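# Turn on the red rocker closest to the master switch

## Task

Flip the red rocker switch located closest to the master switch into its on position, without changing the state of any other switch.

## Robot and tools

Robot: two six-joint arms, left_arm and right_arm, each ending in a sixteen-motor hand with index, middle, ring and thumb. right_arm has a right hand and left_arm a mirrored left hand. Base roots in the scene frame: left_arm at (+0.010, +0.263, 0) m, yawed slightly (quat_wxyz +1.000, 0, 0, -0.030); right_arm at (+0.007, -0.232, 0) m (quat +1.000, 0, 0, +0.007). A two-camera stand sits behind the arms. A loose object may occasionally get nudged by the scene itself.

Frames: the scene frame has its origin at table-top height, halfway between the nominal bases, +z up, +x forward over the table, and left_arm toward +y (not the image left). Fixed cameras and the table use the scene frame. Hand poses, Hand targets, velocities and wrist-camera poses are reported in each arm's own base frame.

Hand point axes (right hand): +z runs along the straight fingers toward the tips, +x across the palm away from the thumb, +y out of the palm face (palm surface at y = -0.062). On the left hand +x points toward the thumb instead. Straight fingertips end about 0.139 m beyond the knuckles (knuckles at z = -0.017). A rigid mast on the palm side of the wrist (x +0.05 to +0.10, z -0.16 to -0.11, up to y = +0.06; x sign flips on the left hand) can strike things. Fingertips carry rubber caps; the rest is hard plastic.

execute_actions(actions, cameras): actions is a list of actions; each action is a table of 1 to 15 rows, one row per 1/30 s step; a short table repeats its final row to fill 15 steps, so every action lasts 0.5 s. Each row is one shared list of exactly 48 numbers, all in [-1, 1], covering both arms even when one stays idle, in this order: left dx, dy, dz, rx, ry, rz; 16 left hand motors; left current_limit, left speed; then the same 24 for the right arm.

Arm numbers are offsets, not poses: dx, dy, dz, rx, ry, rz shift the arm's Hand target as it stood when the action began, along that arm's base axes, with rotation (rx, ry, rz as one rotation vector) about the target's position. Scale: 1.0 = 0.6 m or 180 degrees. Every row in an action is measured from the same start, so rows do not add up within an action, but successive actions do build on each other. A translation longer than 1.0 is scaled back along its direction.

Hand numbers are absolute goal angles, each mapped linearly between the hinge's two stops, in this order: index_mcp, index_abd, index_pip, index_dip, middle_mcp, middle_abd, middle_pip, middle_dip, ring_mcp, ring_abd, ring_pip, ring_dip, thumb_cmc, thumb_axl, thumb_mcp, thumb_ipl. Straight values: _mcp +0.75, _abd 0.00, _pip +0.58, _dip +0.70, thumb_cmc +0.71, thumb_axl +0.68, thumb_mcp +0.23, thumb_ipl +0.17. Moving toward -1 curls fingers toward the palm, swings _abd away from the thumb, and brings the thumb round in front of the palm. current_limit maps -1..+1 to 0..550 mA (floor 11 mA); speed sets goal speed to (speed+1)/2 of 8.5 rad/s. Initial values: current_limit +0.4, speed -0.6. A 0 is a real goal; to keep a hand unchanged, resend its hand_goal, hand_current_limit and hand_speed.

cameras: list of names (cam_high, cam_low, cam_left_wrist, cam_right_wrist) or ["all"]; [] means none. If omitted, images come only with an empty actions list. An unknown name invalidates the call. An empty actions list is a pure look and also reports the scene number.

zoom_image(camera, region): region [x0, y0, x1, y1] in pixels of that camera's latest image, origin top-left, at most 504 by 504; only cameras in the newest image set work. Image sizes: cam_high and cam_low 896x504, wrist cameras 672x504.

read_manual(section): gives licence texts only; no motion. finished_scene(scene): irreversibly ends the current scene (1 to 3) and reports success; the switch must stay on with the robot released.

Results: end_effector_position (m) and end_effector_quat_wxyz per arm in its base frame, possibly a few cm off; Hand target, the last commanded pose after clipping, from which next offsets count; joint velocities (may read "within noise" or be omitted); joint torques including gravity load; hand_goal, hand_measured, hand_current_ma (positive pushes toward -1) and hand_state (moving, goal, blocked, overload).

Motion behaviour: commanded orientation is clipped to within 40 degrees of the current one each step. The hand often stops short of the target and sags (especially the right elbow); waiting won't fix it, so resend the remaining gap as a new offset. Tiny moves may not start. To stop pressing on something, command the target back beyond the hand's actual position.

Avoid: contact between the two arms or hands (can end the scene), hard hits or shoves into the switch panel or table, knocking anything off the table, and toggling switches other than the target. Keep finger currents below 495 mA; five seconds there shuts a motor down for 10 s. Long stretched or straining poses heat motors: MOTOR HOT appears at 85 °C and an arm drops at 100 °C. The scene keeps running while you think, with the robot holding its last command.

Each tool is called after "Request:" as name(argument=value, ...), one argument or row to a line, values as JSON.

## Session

Request:
execute_actions(
  actions=[],
)

Request:
zoom_image(
  camera="cam_high",
  region=[370, 100, 630, 300],
)

Request:
zoom_image(
  camera="cam_low",
  region=[350, 130, 610, 280],
)

Scene clock: 0.00 s.
left_arm: end_effector_position=(+0.4743, -0.1844, +0.2394) hand_goal=(+0.754, +0.000, +0.576, +0.696, +0.754, +0.000, +0.576, +0.696, +0.754, +0.000, +0.576, +0.696, +0.714, +0.678, +0.226, +0.168) hand_measured=(+0.754, +0.000, +0.576, +0.696, +0.754, +0.000, +0.576, +0.696, +0.754, +0.000, +0.576, +0.696, +0.714, +0.678, +0.226, +0.168) hand_current_ma=(+0, +0, +0, +0, +0, +0, +0, +0, +0, +0, +0, +0, +0, +0, +0, +0) hand_state=(goal, goal, goal, goal, goal, goal, goal, goal, goal, goal, goal, goal, goal, goal, goal, goal) hand_current_limit=0.40 hand_speed=-0.60 end_effector_quat_wxyz=(-0.162, +0.929, -0.331, -0.027) | right_arm: end_effector_position=(+0.1699, +0.1973, +0.3366) hand_goal=(+0.754, +0.000, +0.576, +0.696, +0.754, +0.000, +0.576, +0.696, +0.754, +0.000, +0.576, +0.696, +0.714, +0.678, +0.226, +0.168) hand_measured=(+0.754, +0.000, +0.576, +0.696, +0.754, +0.000, +0.576, +0.696, +0.754, +0.000, +0.576, +0.696, +0.714, +0.678, +0.226, +0.168) hand_current_ma=(+0, +0, +0, +0, +0, +0, +0, +0, +0, +0, +0, +0, +0, +0, +0, +0) hand_state=(goal, goal, goal, goal, goal, goal, goal, goal, goal, goal, goal, goal, goal, goal, goal, goal) hand_current_limit=0.40 hand_speed=-0.60 end_effector_quat_wxyz=(-0.117, +0.560, +0.781, +0.249)
Joint positions: left_arm=[-0.316 1.726 1.755 -1.647 -0.326 1.931] | right_arm=[1.012 0.552 0.954 -1.447 -0.195 0.737]
Joint velocities: within noise
Joint torques (N m): no reading
Heat: left arm: hottest waist 27 °C; right arm: hottest elbow 29 °C.
Hand target: left_arm +0.4799, -0.1862, +0.2498; -0.162, +0.930, -0.329, -0.013 | right_arm +0.1712, +0.1994, +0.3538; -0.118, +0.556, +0.779, +0.266
camera_calibration:
cam_left_wrist: T_world_to_cam=[[-0.17056, 0.924985, 0.339575, 0.137164], [0.508742, -0.212471, 0.834288, -0.551046], [0.843855, 0.315052, -0.43434, -0.122038], [0, 0, 0, 1]] pos_world=[0.406718, -0.205508, 0.360148]
cam_right_wrist: T_world_to_cam=[[0.882417, -0.422415, -0.207135, 0.0371293], [-0.335575, -0.873704, 0.35218, 0.050303], [-0.329741, -0.24126, -0.912724, 0.531722], [0, 0, 0, 1]] pos_world=[0.159448, 0.187917, 0.47529]

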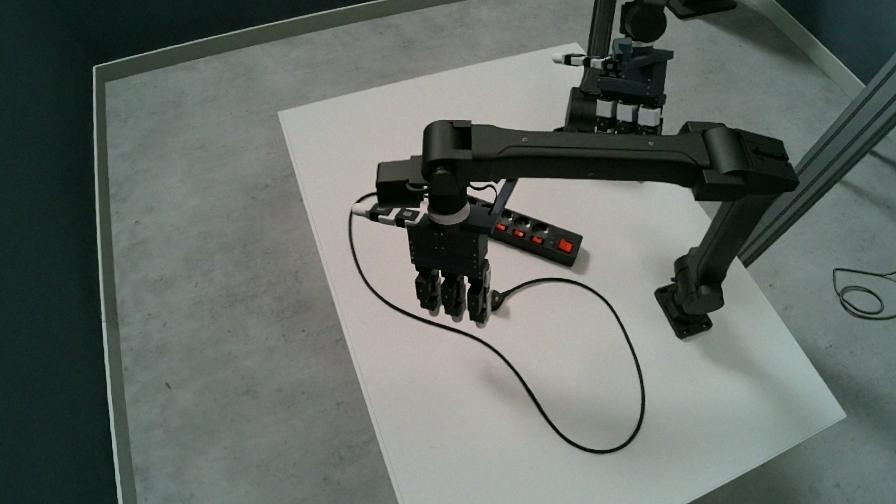

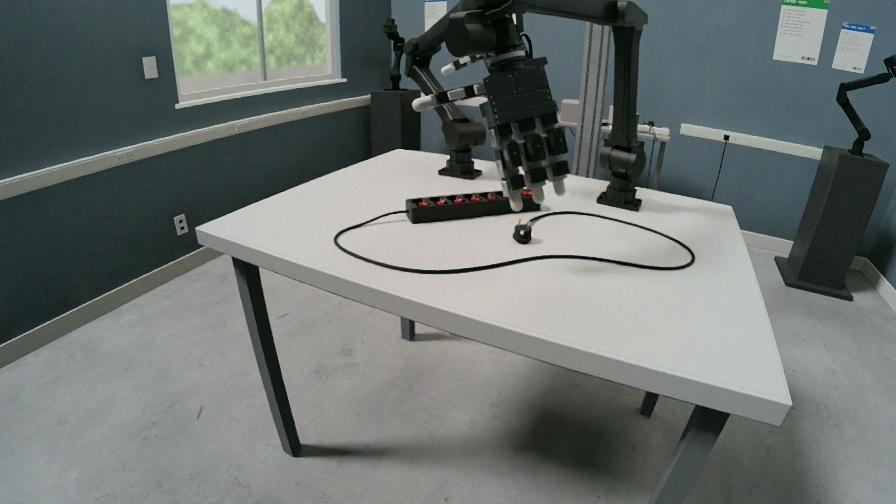

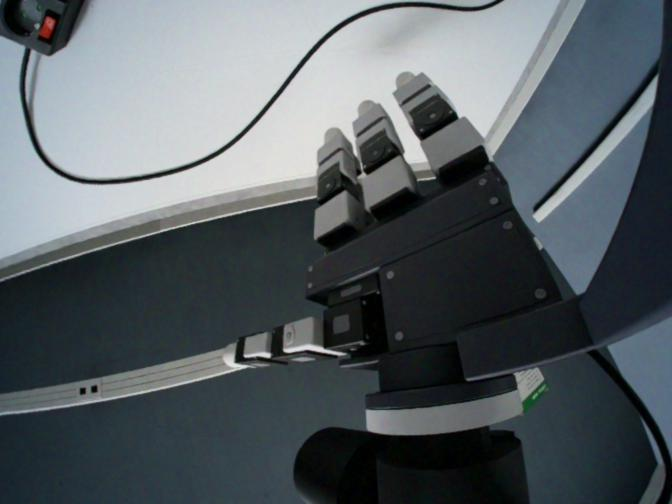

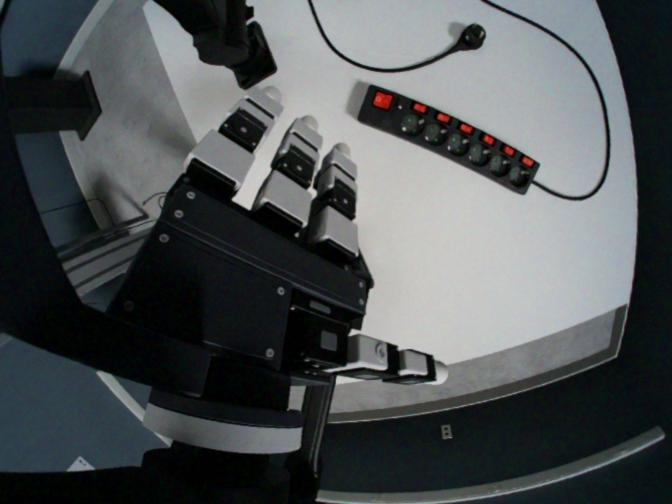

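Scaled by 1.938 from the camera's 896x504 image, which has a finer 1280x720 frame.

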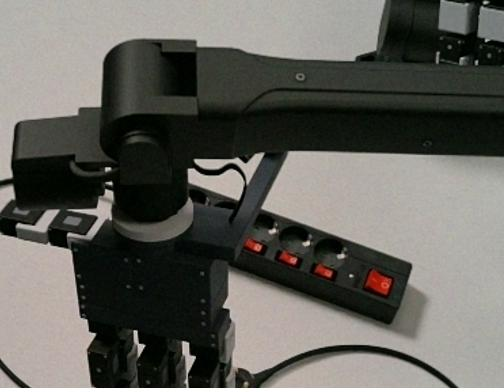

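Scaled by 1.938 from the camera's 896x504 image, which has a finer 1280x720 frame.

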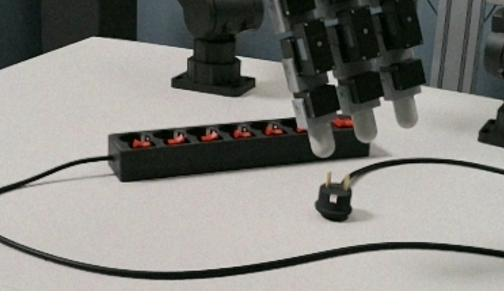

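Request:
execute_actions(
  actions=[
    [[0.01,0.08,0.02,0,0,0.03,0.754,0,0.576,0.696,0.754,0,0.576,0.696,0.754,0,0.576,0.696,0.714,0.678,0.226,0.168,0.4,-0.6,0,0,0,-0.03,-0.001,0.022,0.5,0,0.4,0.5,0.5,0,0.4,0.5,0.754,0,0.576,0.696,0.714,0.678,0.226,0.168,0.4,-0.6],[0.01,0.14,0.02,0,0,0.055,0.754,0,0.576,0.696,0.754,0,0.576,0.696,0.754,0,0.576,0.696,0.714,0.678,0.226,0.168,0.4,-0.6,0,0,0,-0.06,-0.0015,0.045,-0.5,0,-0.5,-0.3,-0.5,0,-0.5,-0.3,0.754,0,0.576,0.696,0.714,0.678,0.226,0.168,0.4,-0.6]],
    [[0.0,0.148,0,0,0,0.055,0.754,0,0.576,0.696,0.754,0,0.576,0.696,0.754,0,0.576,0.696,0.714,0.678,0.226,0.168,0.4,-0.6,0,0,0,-0.064,-0.0016,0.0475,-0.5,0,-0.5,-0.3,-0.5,0,-0.5,-0.3,0.754,0,0.576,0.696,0.714,0.678,0.226,0.168,0.4,-0.6]],
    [[0.0,0.148,0,0,0,0.055,0.754,0,0.576,0.696,0.754,0,0.576,0.696,0.754,0,0.576,0.696,0.714,0.678,0.226,0.168,0.4,-0.6,0.09,0.024,0,-0.064,-0.0016,0.0475,-0.5,0,-0.5,-0.3,-0.5,0,-0.5,-0.3,0.754,0,0.576,0.696,0.714,0.678,0.226,0.168,0.4,-0.6]],
    [[0.0,0.145,0,0,0,0.055,0.754,0,0.576,0.696,0.754,0,0.576,0.696,0.754,0,0.576,0.696,0.714,0.678,0.226,0.168,0.4,-0.6,0.11,0.028,-0.04,0,0,0,-0.5,0,-0.5,-0.3,-0.5,0,-0.5,-0.3,0.754,0,0.576,0.696,0.714,0.678,0.226,0.168,0.4,-0.6]],
    [[0.0,0,0,0,0,0,0.754,0,0.576,0.696,0.754,0,0.576,0.696,0.754,0,0.576,0.696,0.714,0.678,0.226,0.168,0.4,-0.6,0.108,0.029,-0.07,0,0,0,-0.5,0,-0.5,-0.3,-0.5,0,-0.5,-0.3,0.754,0,0.576,0.696,0.714,0.678,0.226,0.168,0.4,-0.6]],
    [[0.0,0,0,0,0,0,0.754,0,0.576,0.696,0.754,0,0.576,0.696,0.754,0,0.576,0.696,0.714,0.678,0.226,0.168,0.4,-0.6,0,0,-0.07,0,0,0,-0.5,0,-0.5,-0.3,-0.5,0,-0.5,-0.3,0.754,0,0.576,0.696,0.714,0.678,0.226,0.168,0.4,-0.6]],
  ],
  cameras=["all"],
)

Request:
zoom_image(
  camera="cam_high",
  region=[460, 150, 600, 290],
)

Request:
zoom_image(
  camera="cam_low",
  region=[440, 100, 580, 240],
)

Request:
zoom_image(
  camera="cam_right_wrist",
  region=[130, 0, 430, 150],
)

Scene clock: 8.67 s.
left_arm: end_effector_position=(+0.4755, +0.1622, +0.2498) hand_goal=(+0.754, +0.000, +0.576, +0.696, +0.754, +0.000, +0.576, +0.696, +0.754, +0.000, +0.576, +0.696, +0.714, +0.678, +0.226, +0.168) hand_measured=(+0.750, +0.000, +0.576, +0.696, +0.750, +0.000, +0.576, +0.696, +0.750, +0.000, +0.576, +0.696, +0.712, +0.678, +0.224, +0.168) hand_current_ma=(-2, +0, +0, +0, -2, +0, +0, +0, -2, +0, +0, +0, -1, +0, -1, +0) hand_state=(goal, goal, goal, goal, goal, goal, goal, goal, goal, goal, goal, goal, goal, goal, goal, goal) hand_current_limit=0.40 hand_speed=-0.60 end_effector_quat_wxyz=(-0.145, +0.986, +0.010, -0.078) | right_arm: end_effector_position=(+0.3543, +0.2455, +0.2416) hand_goal=(-0.500, +0.000, -0.500, -0.300, -0.500, +0.000, -0.500, -0.300, +0.754, +0.000, +0.576, +0.696, +0.714, +0.678, +0.226, +0.168) hand_measured=(-0.482, +0.000, -0.498, -0.298, -0.486, +0.000, -0.498, -0.298, +0.754, +0.000, +0.576, +0.696, +0.714, +0.678, +0.224, +0.168) hand_current_ma=(+42, +0, +4, +3, +35, +0, +3, +3, -1, +0, +1, +0, +0, -1, -6, +0) hand_state=(goal, goal, goal, goal, goal, goal, goal, goal, goal, goal, goal, goal, goal, goal, goal, goal) hand_current_limit=0.40 hand_speed=-0.60 end_effector_quat_wxyz=(-0.005, +0.387, +0.922, -0.007)
Joint positions: left_arm=[0.383 1.704 1.753 -1.661 -0.328 1.928] | right_arm=[0.63 1.249 1.195 -1.534 -0.001 -0.146]
Joint torques (N m): left_arm=[0.67 -15.56 10.66 -0.09 -0.26 0.09] | right_arm=[-1.2 -8.06 9.76 0.9 0 -0.1]
Heat: left arm: hottest waist 27 °C; right arm: hottest elbow 32 °C.
Hand target: left_arm +0.4858, +0.1625, +0.2619; -0.148, +0.987, +0.006, -0.067 | right_arm +0.3560, +0.2479, +0.2458; -0.001, +0.383, +0.924, +0.002
Off the commanded pose: left_arm 0.016 m, 1 deg | right_arm 0.005 m, 1 deg.
camera_calibration:
cam_left_wrist: T_world_to_cam=[[-0.730185, 0.594062, 0.337522, 0.133521], [0.520148, 0.163003, 0.838377, -0.554023], [0.443031, 0.787731, -0.428022, -0.115307], [0, 0, 0, 1]] pos_world=[0.436753, 0.101819, 0.37006]
cam_right_wrist: T_world_to_cam=[[0.996223, -0.0670351, -0.0551873, -0.289215], [0.00273849, -0.61101, 0.791618, -0.10273], [-0.0867862, -0.788779, -0.608519, 0.492245], [0, 0, 0, 1]] pos_world=[0.331124, 0.306116, 0.364902]

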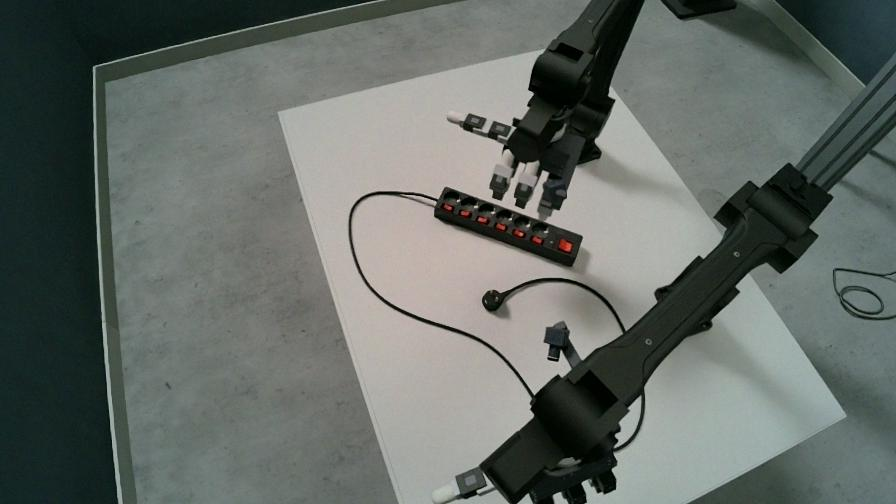

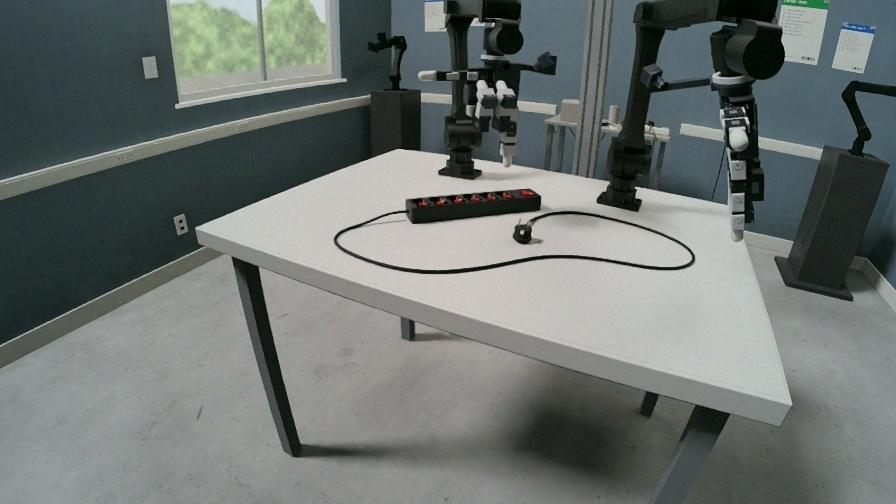

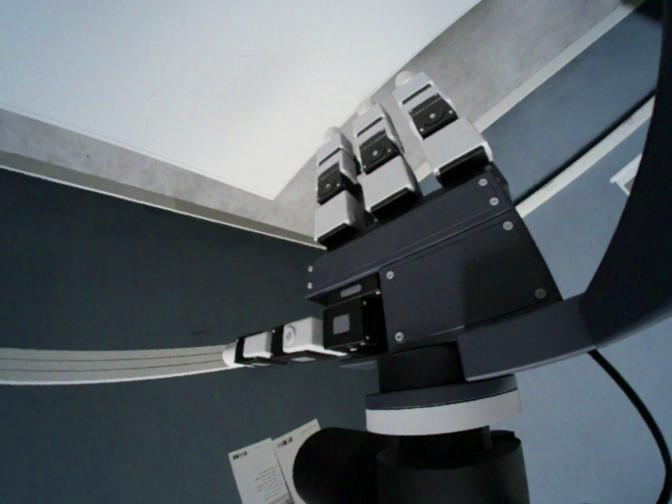

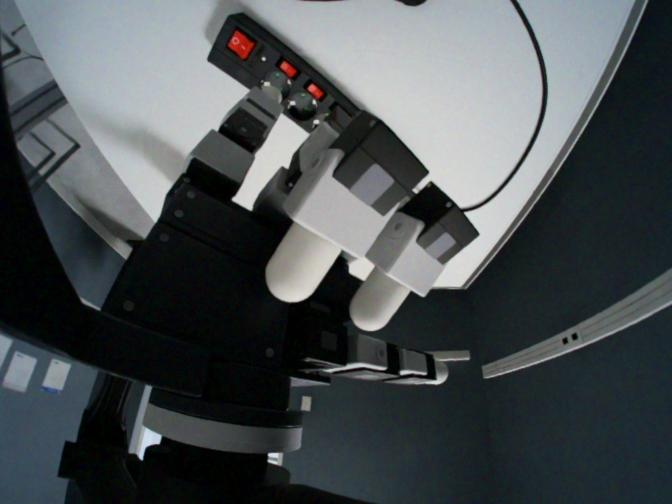

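Scaled by 3.600 from the camera's 896x504 image, which has a finer 1280x720 frame.

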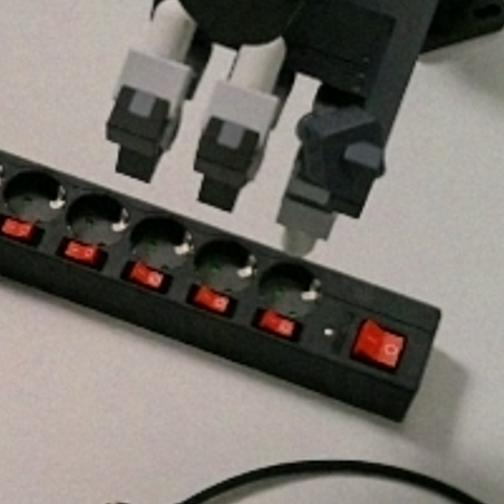

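Scaled by 3.600 from the camera's 896x504 image, which has a finer 1280x720 frame.

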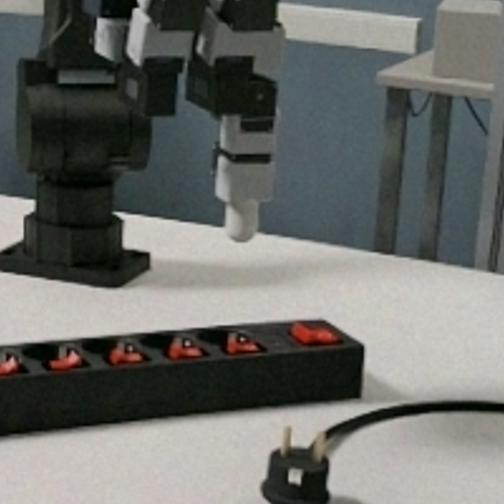

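Scaled by 1.680 from the camera's 672x504 image, which has a finer 960x720 frame.

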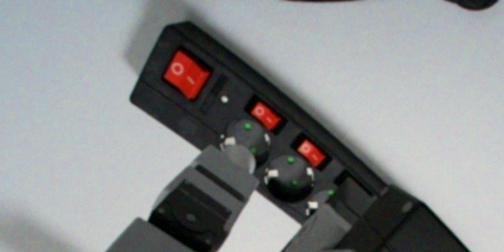

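Request:
zoom_image(
  camera="cam_low",
  region=[470, 170, 550, 230],
)

Request:
zoom_image(
  camera="cam_high",
  region=[510, 205, 590, 275],
)

Request:
zoom_image(
  camera="cam_right_wrist",
  region=[200, 0, 340, 110],
)

Scaled by 6.300 from the camera's 896x504 image, which has a finer 1280x720 frame.

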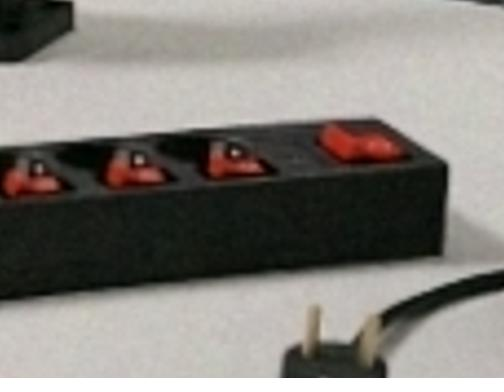

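Scaled by 6.300 from the camera's 896x504 image, which has a finer 1280x720 frame.

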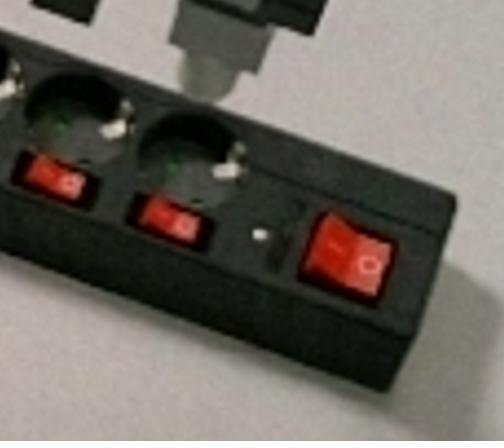

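Scaled by 3.600 from the camera's 672x504 image, which has a finer 960x720 frame.

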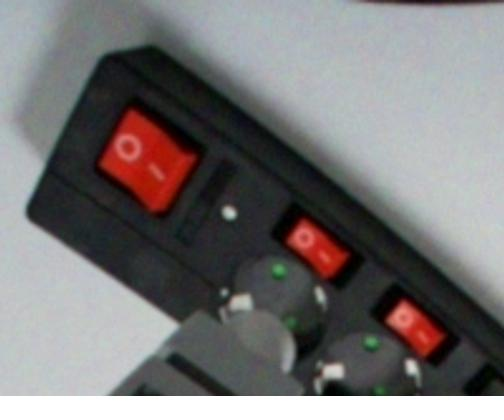

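Request:
execute_actions(
  actions=[
    [[0,0,0,0,0,0,0.754,0,0.576,0.696,0.754,0,0.576,0.696,0.754,0,0.576,0.696,0.714,0.678,0.226,0.168,0.4,-0.6,0.011,0.003,-0.085,0,0,0,-0.5,0,-0.5,-0.3,-0.5,0,-0.5,-0.3,0.754,0,0.576,0.696,0.714,0.678,0.226,0.168,0.4,-0.6]],
  ],
  cameras=["cam_high","cam_low","cam_right_wrist"],
)

Request:
zoom_image(
  camera="cam_high",
  region=[500, 195, 590, 275],
)

Request:
zoom_image(
  camera="cam_low",
  region=[470, 160, 550, 230],
)

Request:
zoom_image(
  camera="cam_right_wrist",
  region=[200, 0, 360, 130],
)

Scene clock: 12.90 s.
left_arm: end_effector_position=(+0.4755, +0.1622, +0.2498) hand_goal=(+0.754, +0.000, +0.576, +0.696, +0.754, +0.000, +0.576, +0.696, +0.754, +0.000, +0.576, +0.696, +0.714, +0.678, +0.226, +0.168) hand_measured=(+0.750, +0.000, +0.576, +0.696, +0.750, +0.000, +0.576, +0.696, +0.750, +0.000, +0.576, +0.696, +0.712, +0.678, +0.224, +0.168) hand_current_ma=(-2, +0, +0, +0, -2, +0, +0, +0, -2, +0, +0, +0, -1, +0, -1, +0) hand_state=(goal, goal, goal, goal, goal, goal, goal, goal, goal, goal, goal, goal, goal, goal, goal, goal) hand_current_limit=0.40 hand_speed=-0.60 end_effector_quat_wxyz=(-0.145, +0.986, +0.010, -0.078) | right_arm: end_effector_position=(+0.3576, +0.2486, +0.1896) hand_goal=(-0.500, +0.000, -0.500, -0.300, -0.500, +0.000, -0.500, -0.300, +0.754, +0.000, +0.576, +0.696, +0.714, +0.678, +0.226, +0.168) hand_measured=(-0.484, +0.000, -0.498, -0.298, -0.486, +0.000, -0.498, -0.298, +0.754, +0.000, +0.576, +0.696, +0.714, +0.678, +0.224, +0.168) hand_current_ma=(+41, +0, +4, +3, +34, +0, +3, +3, -1, +0, +1, +0, +0, -1, -6, +0) hand_state=(goal, goal, goal, goal, goal, goal, goal, goal, goal, goal, goal, goal, goal, goal, goal, goal) hand_current_limit=0.40 hand_speed=-0.60 end_effector_quat_wxyz=(-0.005, +0.384, +0.923, -0.008)
Joint positions: left_arm=[0.383 1.704 1.753 -1.661 -0.328 1.928] | right_arm=[0.63 1.279 1.084 -1.395 -0.001 -0.153]
Joint torques (N m): left_arm=[0.85 -15.68 10.67 -0.14 -0.27 0.09] | right_arm=[-1.73 -8.35 9.78 0.9 0.01 -0.1]
Heat: left arm: hottest waist 27 °C; right arm: hottest elbow 32 °C.
Hand target: left_arm +0.4858, +0.1625, +0.2619; -0.148, +0.987, +0.006, -0.067 | right_arm +0.3626, +0.2497, +0.1947; -0.001, +0.383, +0.924, +0.002
Off the commanded pose: left_arm 0.016 m, 1 deg | right_arm 0.007 m, 1 deg.
camera_calibration:
cam_right_wrist: T_world_to_cam=[[0.996552, -0.0602467, -0.0570423, -0.296602], [0.00847523, -0.610013, 0.792346, -0.0621343], [-0.0825328, -0.790098, -0.607399, 0.461954], [0, 0, 0, 1]] pos_world=[0.334232, 0.309217, 0.312903]
Images, in order (width x height): cam_high 896x504, cam_low 896x504, cam_right_wrist 672x504.

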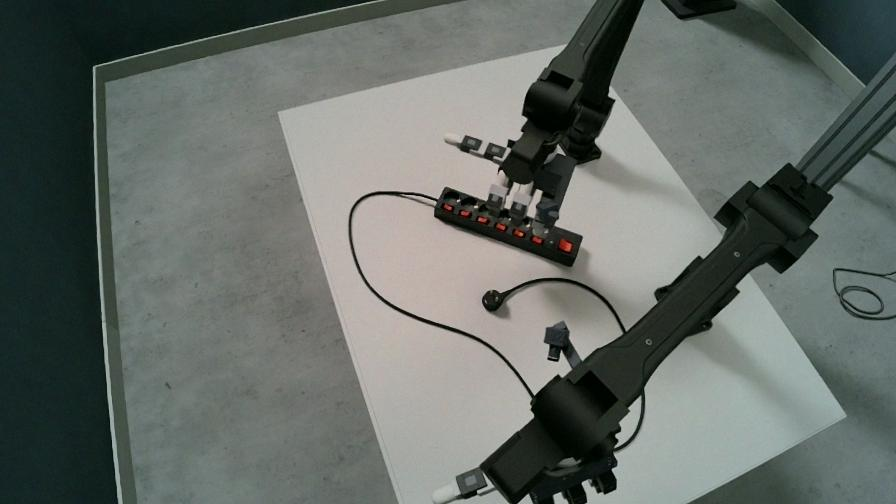

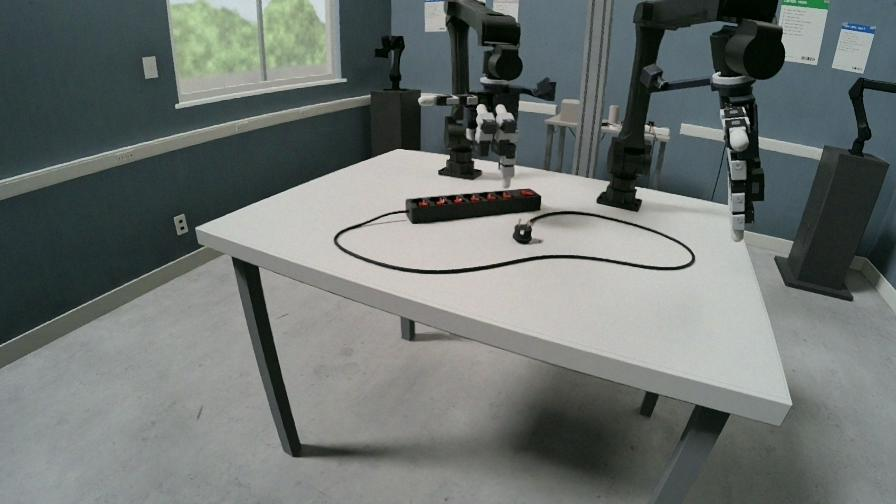

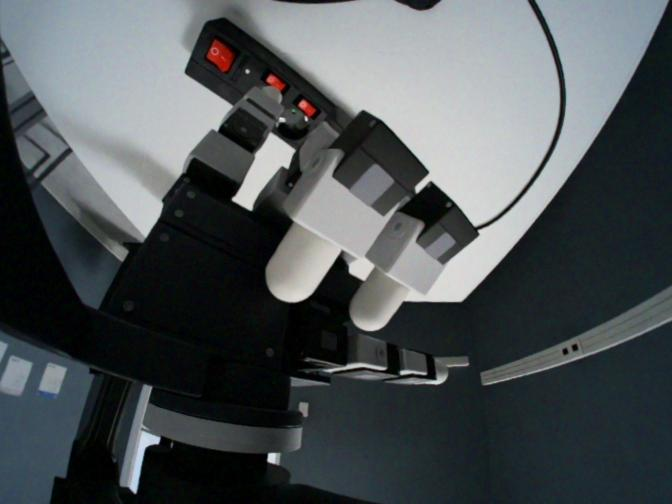

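Scaled by 5.600 from the camera's 896x504 image, which has a finer 1280x720 frame.

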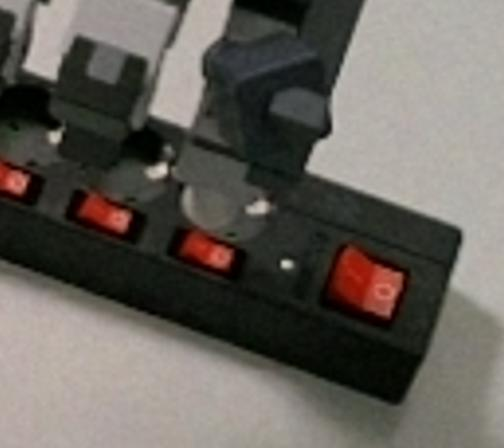

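Scaled by 6.300 from the camera's 896x504 image, which has a finer 1280x720 frame.

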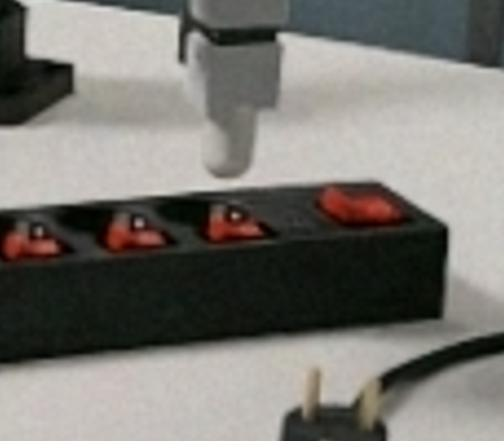

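Scaled by 3.150 from the camera's 672x504 image, which has a finer 960x720 frame.

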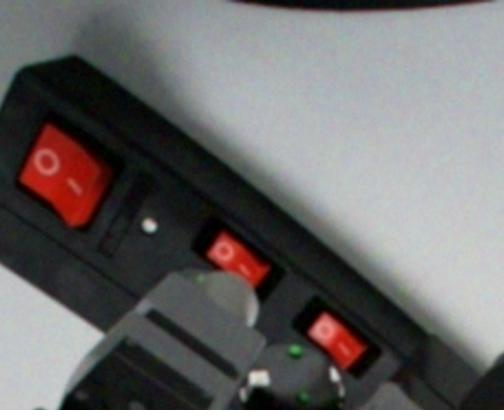

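Request:
execute_actions(
  actions=[
    [[0,0,0,0,0,0,0.754,0,0.576,0.696,0.754,0,0.576,0.696,0.754,0,0.576,0.696,0.714,0.678,0.226,0.168,0.4,-0.6,0.003,-0.001,-0.01,0,0,0,-0.5,0,-0.5,-0.3,-0.5,0,-0.5,-0.3,0.754,0,0.576,0.696,0.714,0.678,0.226,0.168,0.4,-0.6],[0,0,0,0,0,0,0.754,0,0.576,0.696,0.754,0,0.576,0.696,0.754,0,0.576,0.696,0.714,0.678,0.226,0.168,0.4,-0.6,0.006,-0.0017,-0.02,0,0,0,-0.5,0,-0.5,-0.3,-0.5,0,-0.5,-0.3,0.754,0,0.576,0.696,0.714,0.678,0.226,0.168,0.4,-0.6]],
    [[0,0,0,0,0,0,0.754,0,0.576,0.696,0.754,0,0.576,0.696,0.754,0,0.576,0.696,0.714,0.678,0.226,0.168,0.4,-0.6,-0.003,-0.002,-0.02,-0.001,0.0015,0,-0.5,0,-0.5,-0.3,-0.5,0,-0.5,-0.3,0.754,0,0.576,0.696,0.714,0.678,0.226,0.168,0.4,-0.6],[0,0,0,0,0,0,0.754,0,0.576,0.696,0.754,0,0.576,0.696,0.754,0,0.576,0.696,0.714,0.678,0.226,0.168,0.4,-0.6,-0.0057,-0.0042,-0.041,-0.0024,0.0032,0,-0.5,0,-0.5,-0.3,-0.5,0,-0.5,-0.3,0.754,0,0.576,0.696,0.714,0.678,0.226,0.168,0.4,-0.6]],
  ],
  cameras=["cam_high","cam_low","cam_right_wrist"],
)

Request:
zoom_image(
  camera="cam_high",
  region=[500, 195, 590, 275],
)

Request:
zoom_image(
  camera="cam_low",
  region=[470, 160, 550, 230],
)

Request:
zoom_image(
  camera="cam_right_wrist",
  region=[200, 0, 360, 130],
)

Scene clock: 16.50 s.
left_arm: end_effector_position=(+0.4755, +0.1622, +0.2498) hand_goal=(+0.754, +0.000, +0.576, +0.696, +0.754, +0.000, +0.576, +0.696, +0.754, +0.000, +0.576, +0.696, +0.714, +0.678, +0.226, +0.168) hand_measured=(+0.750, +0.000, +0.576, +0.696, +0.750, +0.000, +0.576, +0.696, +0.750, +0.000, +0.576, +0.696, +0.712, +0.678, +0.224, +0.168) hand_current_ma=(-2, +0, +0, +0, -2, +0, +0, +0, -2, +0, +0, +0, -1, +0, -1, +0) hand_state=(goal, goal, goal, goal, goal, goal, goal, goal, goal, goal, goal, goal, goal, goal, goal, goal) hand_current_limit=0.40 hand_speed=-0.60 end_effector_quat_wxyz=(-0.145, +0.986, +0.010, -0.078) | right_arm: end_effector_position=(+0.3621, +0.2477, +0.1695) hand_goal=(-0.500, +0.000, -0.500, -0.300, -0.500, +0.000, -0.500, -0.300, +0.754, +0.000, +0.576, +0.696, +0.714, +0.678, +0.226, +0.168) hand_measured=(-0.484, +0.000, -0.498, -0.298, -0.486, +0.000, -0.498, -0.298, +0.758, +0.012, +0.578, +0.696, +0.714, +0.678, +0.222, +0.168) hand_current_ma=(+41, +0, +4, +3, +34, +0, +3, +3, +9, +20, +4, +0, +0, -1, -7, +0) hand_state=(goal, goal, goal, goal, goal, goal, goal, goal, goal, goal, goal, goal, goal, goal, goal, goal) hand_current_limit=0.40 hand_speed=-0.60 end_effector_quat_wxyz=(-0.001, +0.385, +0.923, +0.002)
Joint positions: left_arm=[0.383 1.704 1.753 -1.661 -0.328 1.928] | right_arm=[0.619 1.286 1.032 -1.313 -0.005 -0.162]
Joint torques (N m): left_arm=[1.08 -15.62 10.62 -0.05 -0.25 0.08] | right_arm=[-1.49 -6.77 8.02 1.07 0.14 -0.09]
Heat: left arm: hottest waist 27 °C; right arm: hottest elbow 32 °C.
Hand target: left_arm +0.4858, +0.1625, +0.2619; -0.148, +0.987, +0.006, -0.067 | right_arm +0.3629, +0.2462, +0.1582; -0.004, +0.383, +0.924, -0.003
Off the commanded pose: left_arm 0.016 m, 1 deg | right_arm 0.011 m, 1 deg.
camera_calibration:
cam_right_wrist: T_world_to_cam=[[0.997237, -0.0610202, -0.0423629, -0.304769], [-0.00486424, -0.622702, 0.782444, -0.0371168], [-0.0741244, -0.780076, -0.621278, 0.446266], [0, 0, 0, 1]] pos_world=[0.336826, 0.306412, 0.293386]
Images, in order (width x height): cam_high 896x504, cam_low 896x504, cam_right_wrist 672x504.

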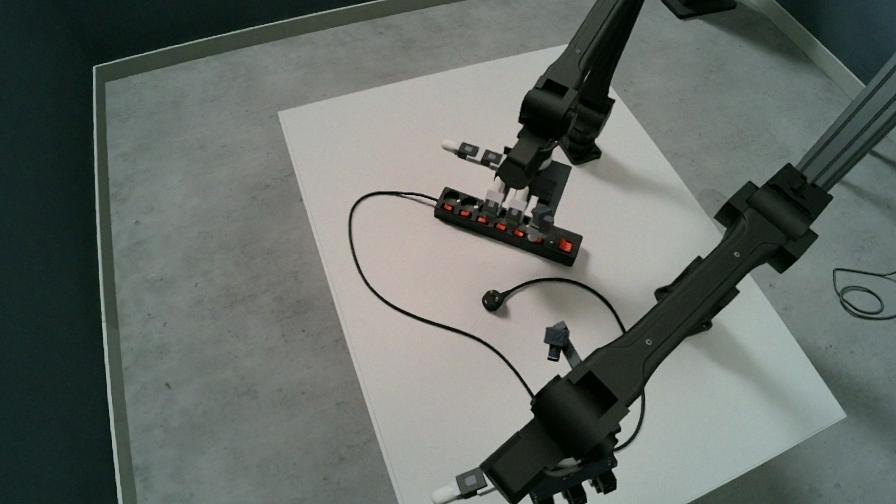

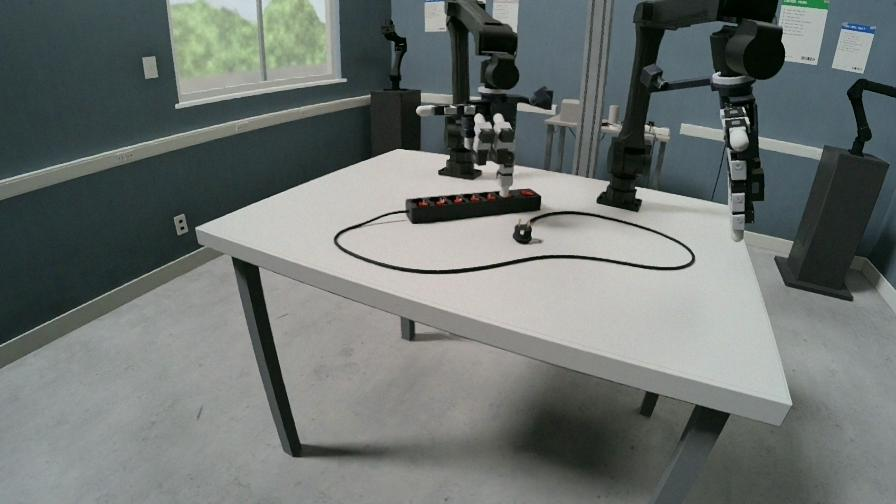

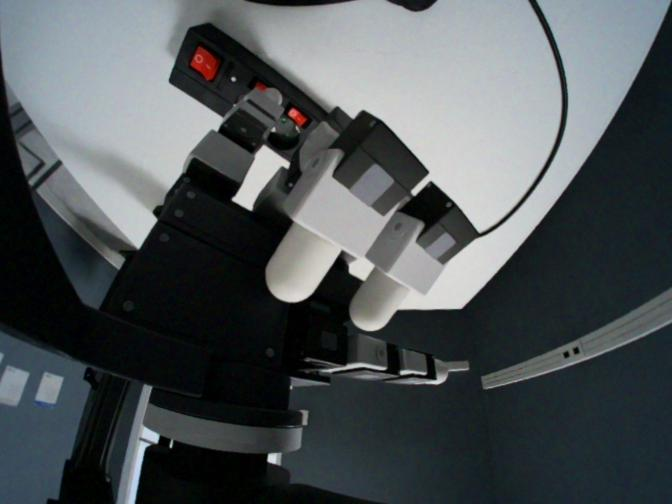

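Scaled by 5.600 from the camera's 896x504 image, which has a finer 1280x720 frame.

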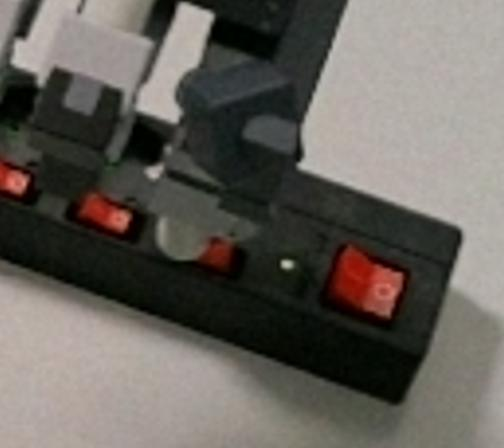

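Scaled by 6.300 from the camera's 896x504 image, which has a finer 1280x720 frame.

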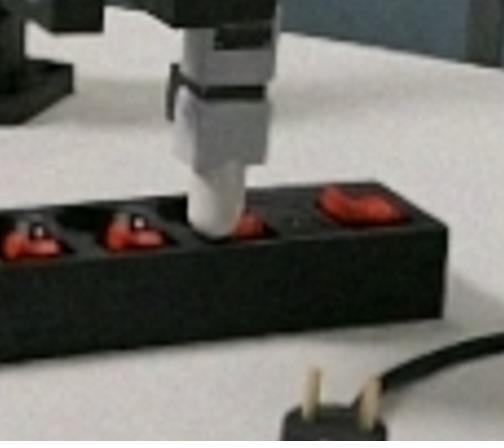

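Scaled by 3.150 from the camera's 672x504 image, which has a finer 960x720 frame.

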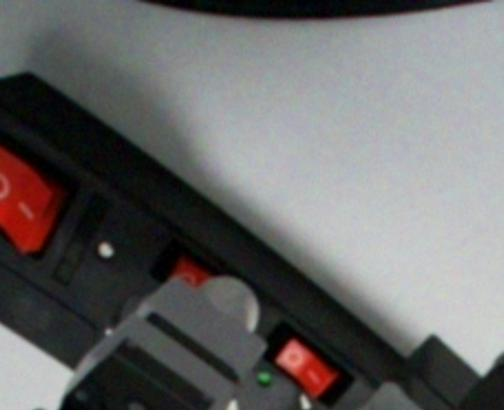

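Request:
execute_actions(
  actions=[
    [[0,0,0,0,0,0,0.754,0,0.576,0.696,0.754,0,0.576,0.696,0.754,0,0.576,0.696,0.714,0.678,0.226,0.168,0.4,-0.6,0.002,0.002,0.05,0.001,-0.0015,0,-0.5,0,-0.5,-0.3,-0.5,0,-0.5,-0.3,0.754,0,0.576,0.696,0.714,0.678,0.226,0.168,0.4,-0.6],[0,0,0,0,0,0,0.754,0,0.576,0.696,0.754,0,0.576,0.696,0.754,0,0.576,0.696,0.714,0.678,0.226,0.168,0.4,-0.6,0.0057,0.0042,0.12,0.0024,-0.0032,0,-0.5,0,-0.5,-0.3,-0.5,0,-0.5,-0.3,0.754,0,0.576,0.696,0.714,0.678,0.226,0.168,0.4,-0.6]],
  ],
  cameras=["cam_high","cam_low","cam_right_wrist"],
)

Request:
zoom_image(
  camera="cam_high",
  region=[430, 180, 590, 275],
)

Request:
zoom_image(
  camera="cam_low",
  region=[400, 160, 550, 230],
)

Request:
zoom_image(
  camera="cam_right_wrist",
  region=[200, 0, 360, 130],
)

Scene clock: 18.20 s.
left_arm: end_effector_position=(+0.4755, +0.1622, +0.2498) hand_goal=(+0.754, +0.000, +0.576, +0.696, +0.754, +0.000, +0.576, +0.696, +0.754, +0.000, +0.576, +0.696, +0.714, +0.678, +0.226, +0.168) hand_measured=(+0.750, +0.000, +0.576, +0.696, +0.750, +0.000, +0.576, +0.696, +0.750, +0.000, +0.576, +0.696, +0.712, +0.678, +0.224, +0.168) hand_current_ma=(-2, +0, +0, +0, -2, +0, +0, +0, -2, +0, +0, +0, -1, +0, -1, +0) hand_state=(goal, goal, goal, goal, goal, goal, goal, goal, goal, goal, goal, goal, goal, goal, goal, goal) hand_current_limit=0.40 hand_speed=-0.60 end_effector_quat_wxyz=(-0.145, +0.986, +0.010, -0.078) | right_arm: end_effector_position=(+0.3530, +0.2413, +0.2034) hand_goal=(-0.500, +0.000, -0.500, -0.300, -0.500, +0.000, -0.500, -0.300, +0.754, +0.000, +0.576, +0.696, +0.714, +0.678, +0.226, +0.168) hand_measured=(-0.484, +0.000, -0.498, -0.298, -0.486, +0.000, -0.498, -0.298, +0.750, +0.004, +0.574, +0.696, +0.714, +0.678, +0.222, +0.168) hand_current_ma=(+41, +0, +4, +3, +34, +0, +3, +3, -7, +4, -2, -1, +0, -1, -7, +0) hand_state=(goal, goal, goal, goal, goal, goal, goal, goal, goal, goal, goal, goal, goal, goal, goal, goal) hand_current_limit=0.40 hand_speed=-0.60 end_effector_quat_wxyz=(-0.014, +0.384, +0.923, -0.019)
Joint positions: left_arm=[0.383 1.704 1.753 -1.661 -0.328 1.928] | right_arm=[0.619 1.269 1.118 -1.467 -0.005 -0.162]
Joint torques (N m): left_arm=[0.67 -15.62 10.65 -0.12 -0.26 0.09] | right_arm=[-1.49 -8.18 14.22 0.06 0.14 -0.08]
Heat: left arm: hottest waist 27 °C; right arm: hottest elbow 32 °C.
Hand target: left_arm +0.4858, +0.1625, +0.2619; -0.148, +0.987, +0.006, -0.067 | right_arm +0.3662, +0.2487, +0.2302; -0.001, +0.383, +0.924, +0.002
Off the commanded pose: left_arm 0.016 m, 1 deg | right_arm 0.031 m, 3 deg.
camera_calibration:
cam_right_wrist: T_world_to_cam=[[0.994763, -0.0624761, -0.0808942, -0.28562], [0.0273443, -0.599926, 0.799588, -0.0880873], [-0.0984857, -0.797613, -0.595075, 0.469164], [0, 0, 0, 1]] pos_world=[0.332738, 0.303521, 0.326516]
Images, in order (width x height): cam_high 896x504, cam_low 896x504, cam_right_wrist 672x504.

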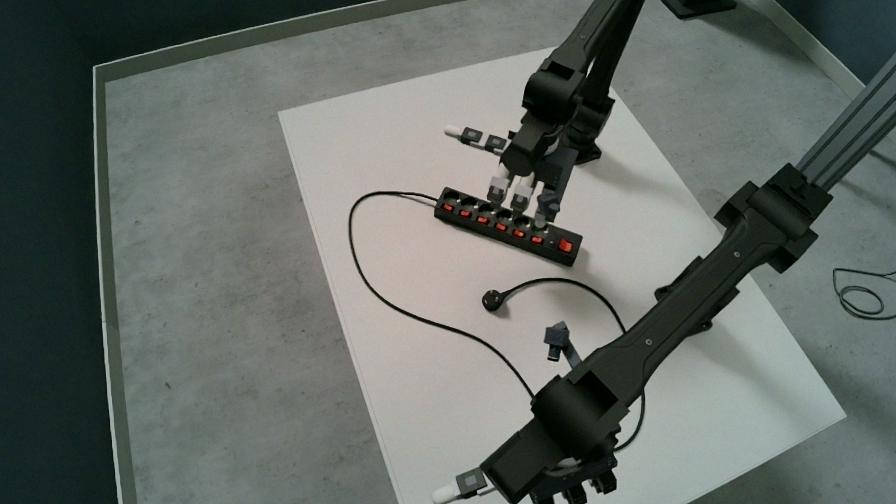

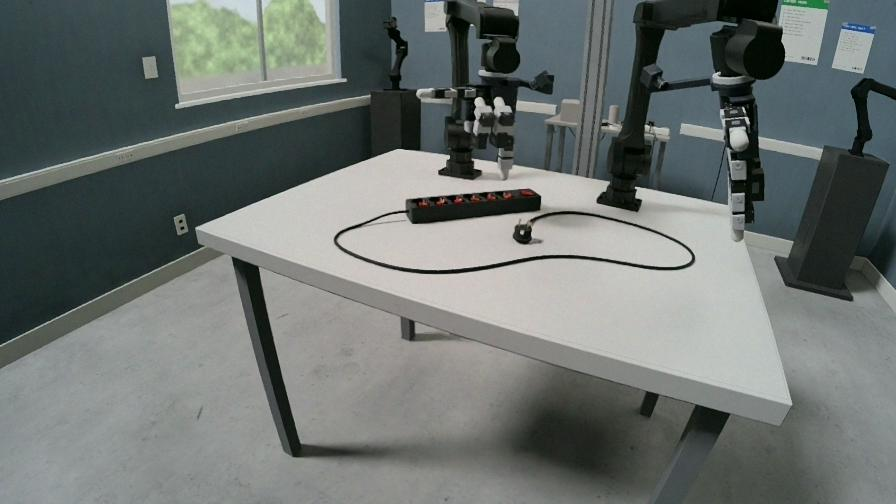

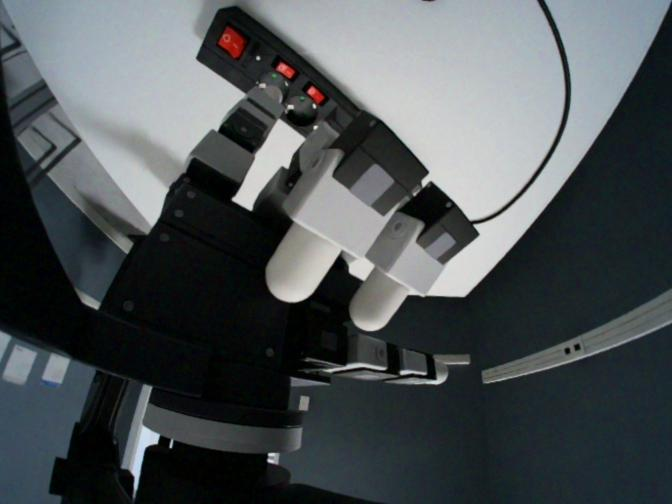

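Scaled by 3.150 from the camera's 896x504 image, which has a finer 1280x720 frame.

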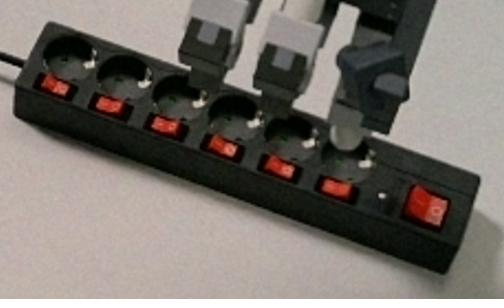

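Scaled by 3.360 from the camera's 896x504 image, which has a finer 1280x720 frame.

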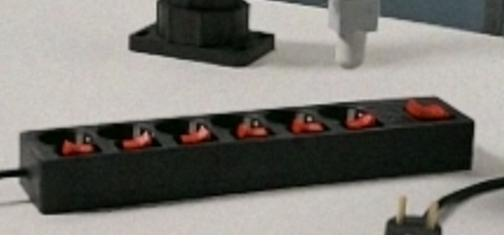

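Scaled by 3.150 from the camera's 672x504 image, which has a finer 960x720 frame.

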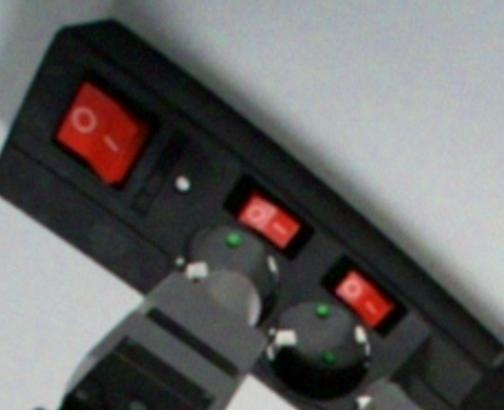

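Request:
zoom_image(
  camera="cam_low",
  region=[480, 180, 540, 215],
)

Request:
zoom_image(
  camera="cam_high",
  region=[510, 220, 580, 260],
)

Scaled by 8.400 from the camera's 896x504 image, which has a finer 1280x720 frame.

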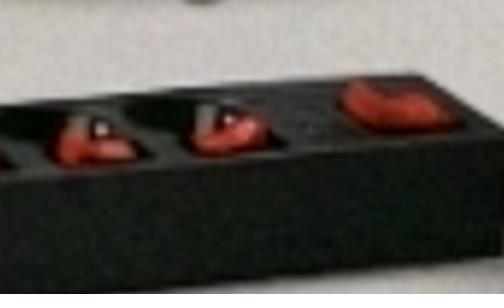

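Scaled by 7.200 from the camera's 896x504 image, which has a finer 1280x720 frame.

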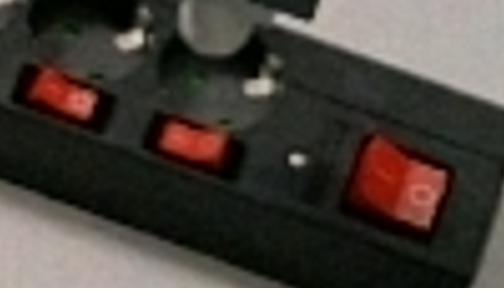

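Request:
finished_scene(
  scene=2,
)

The scene is finished: the task was done.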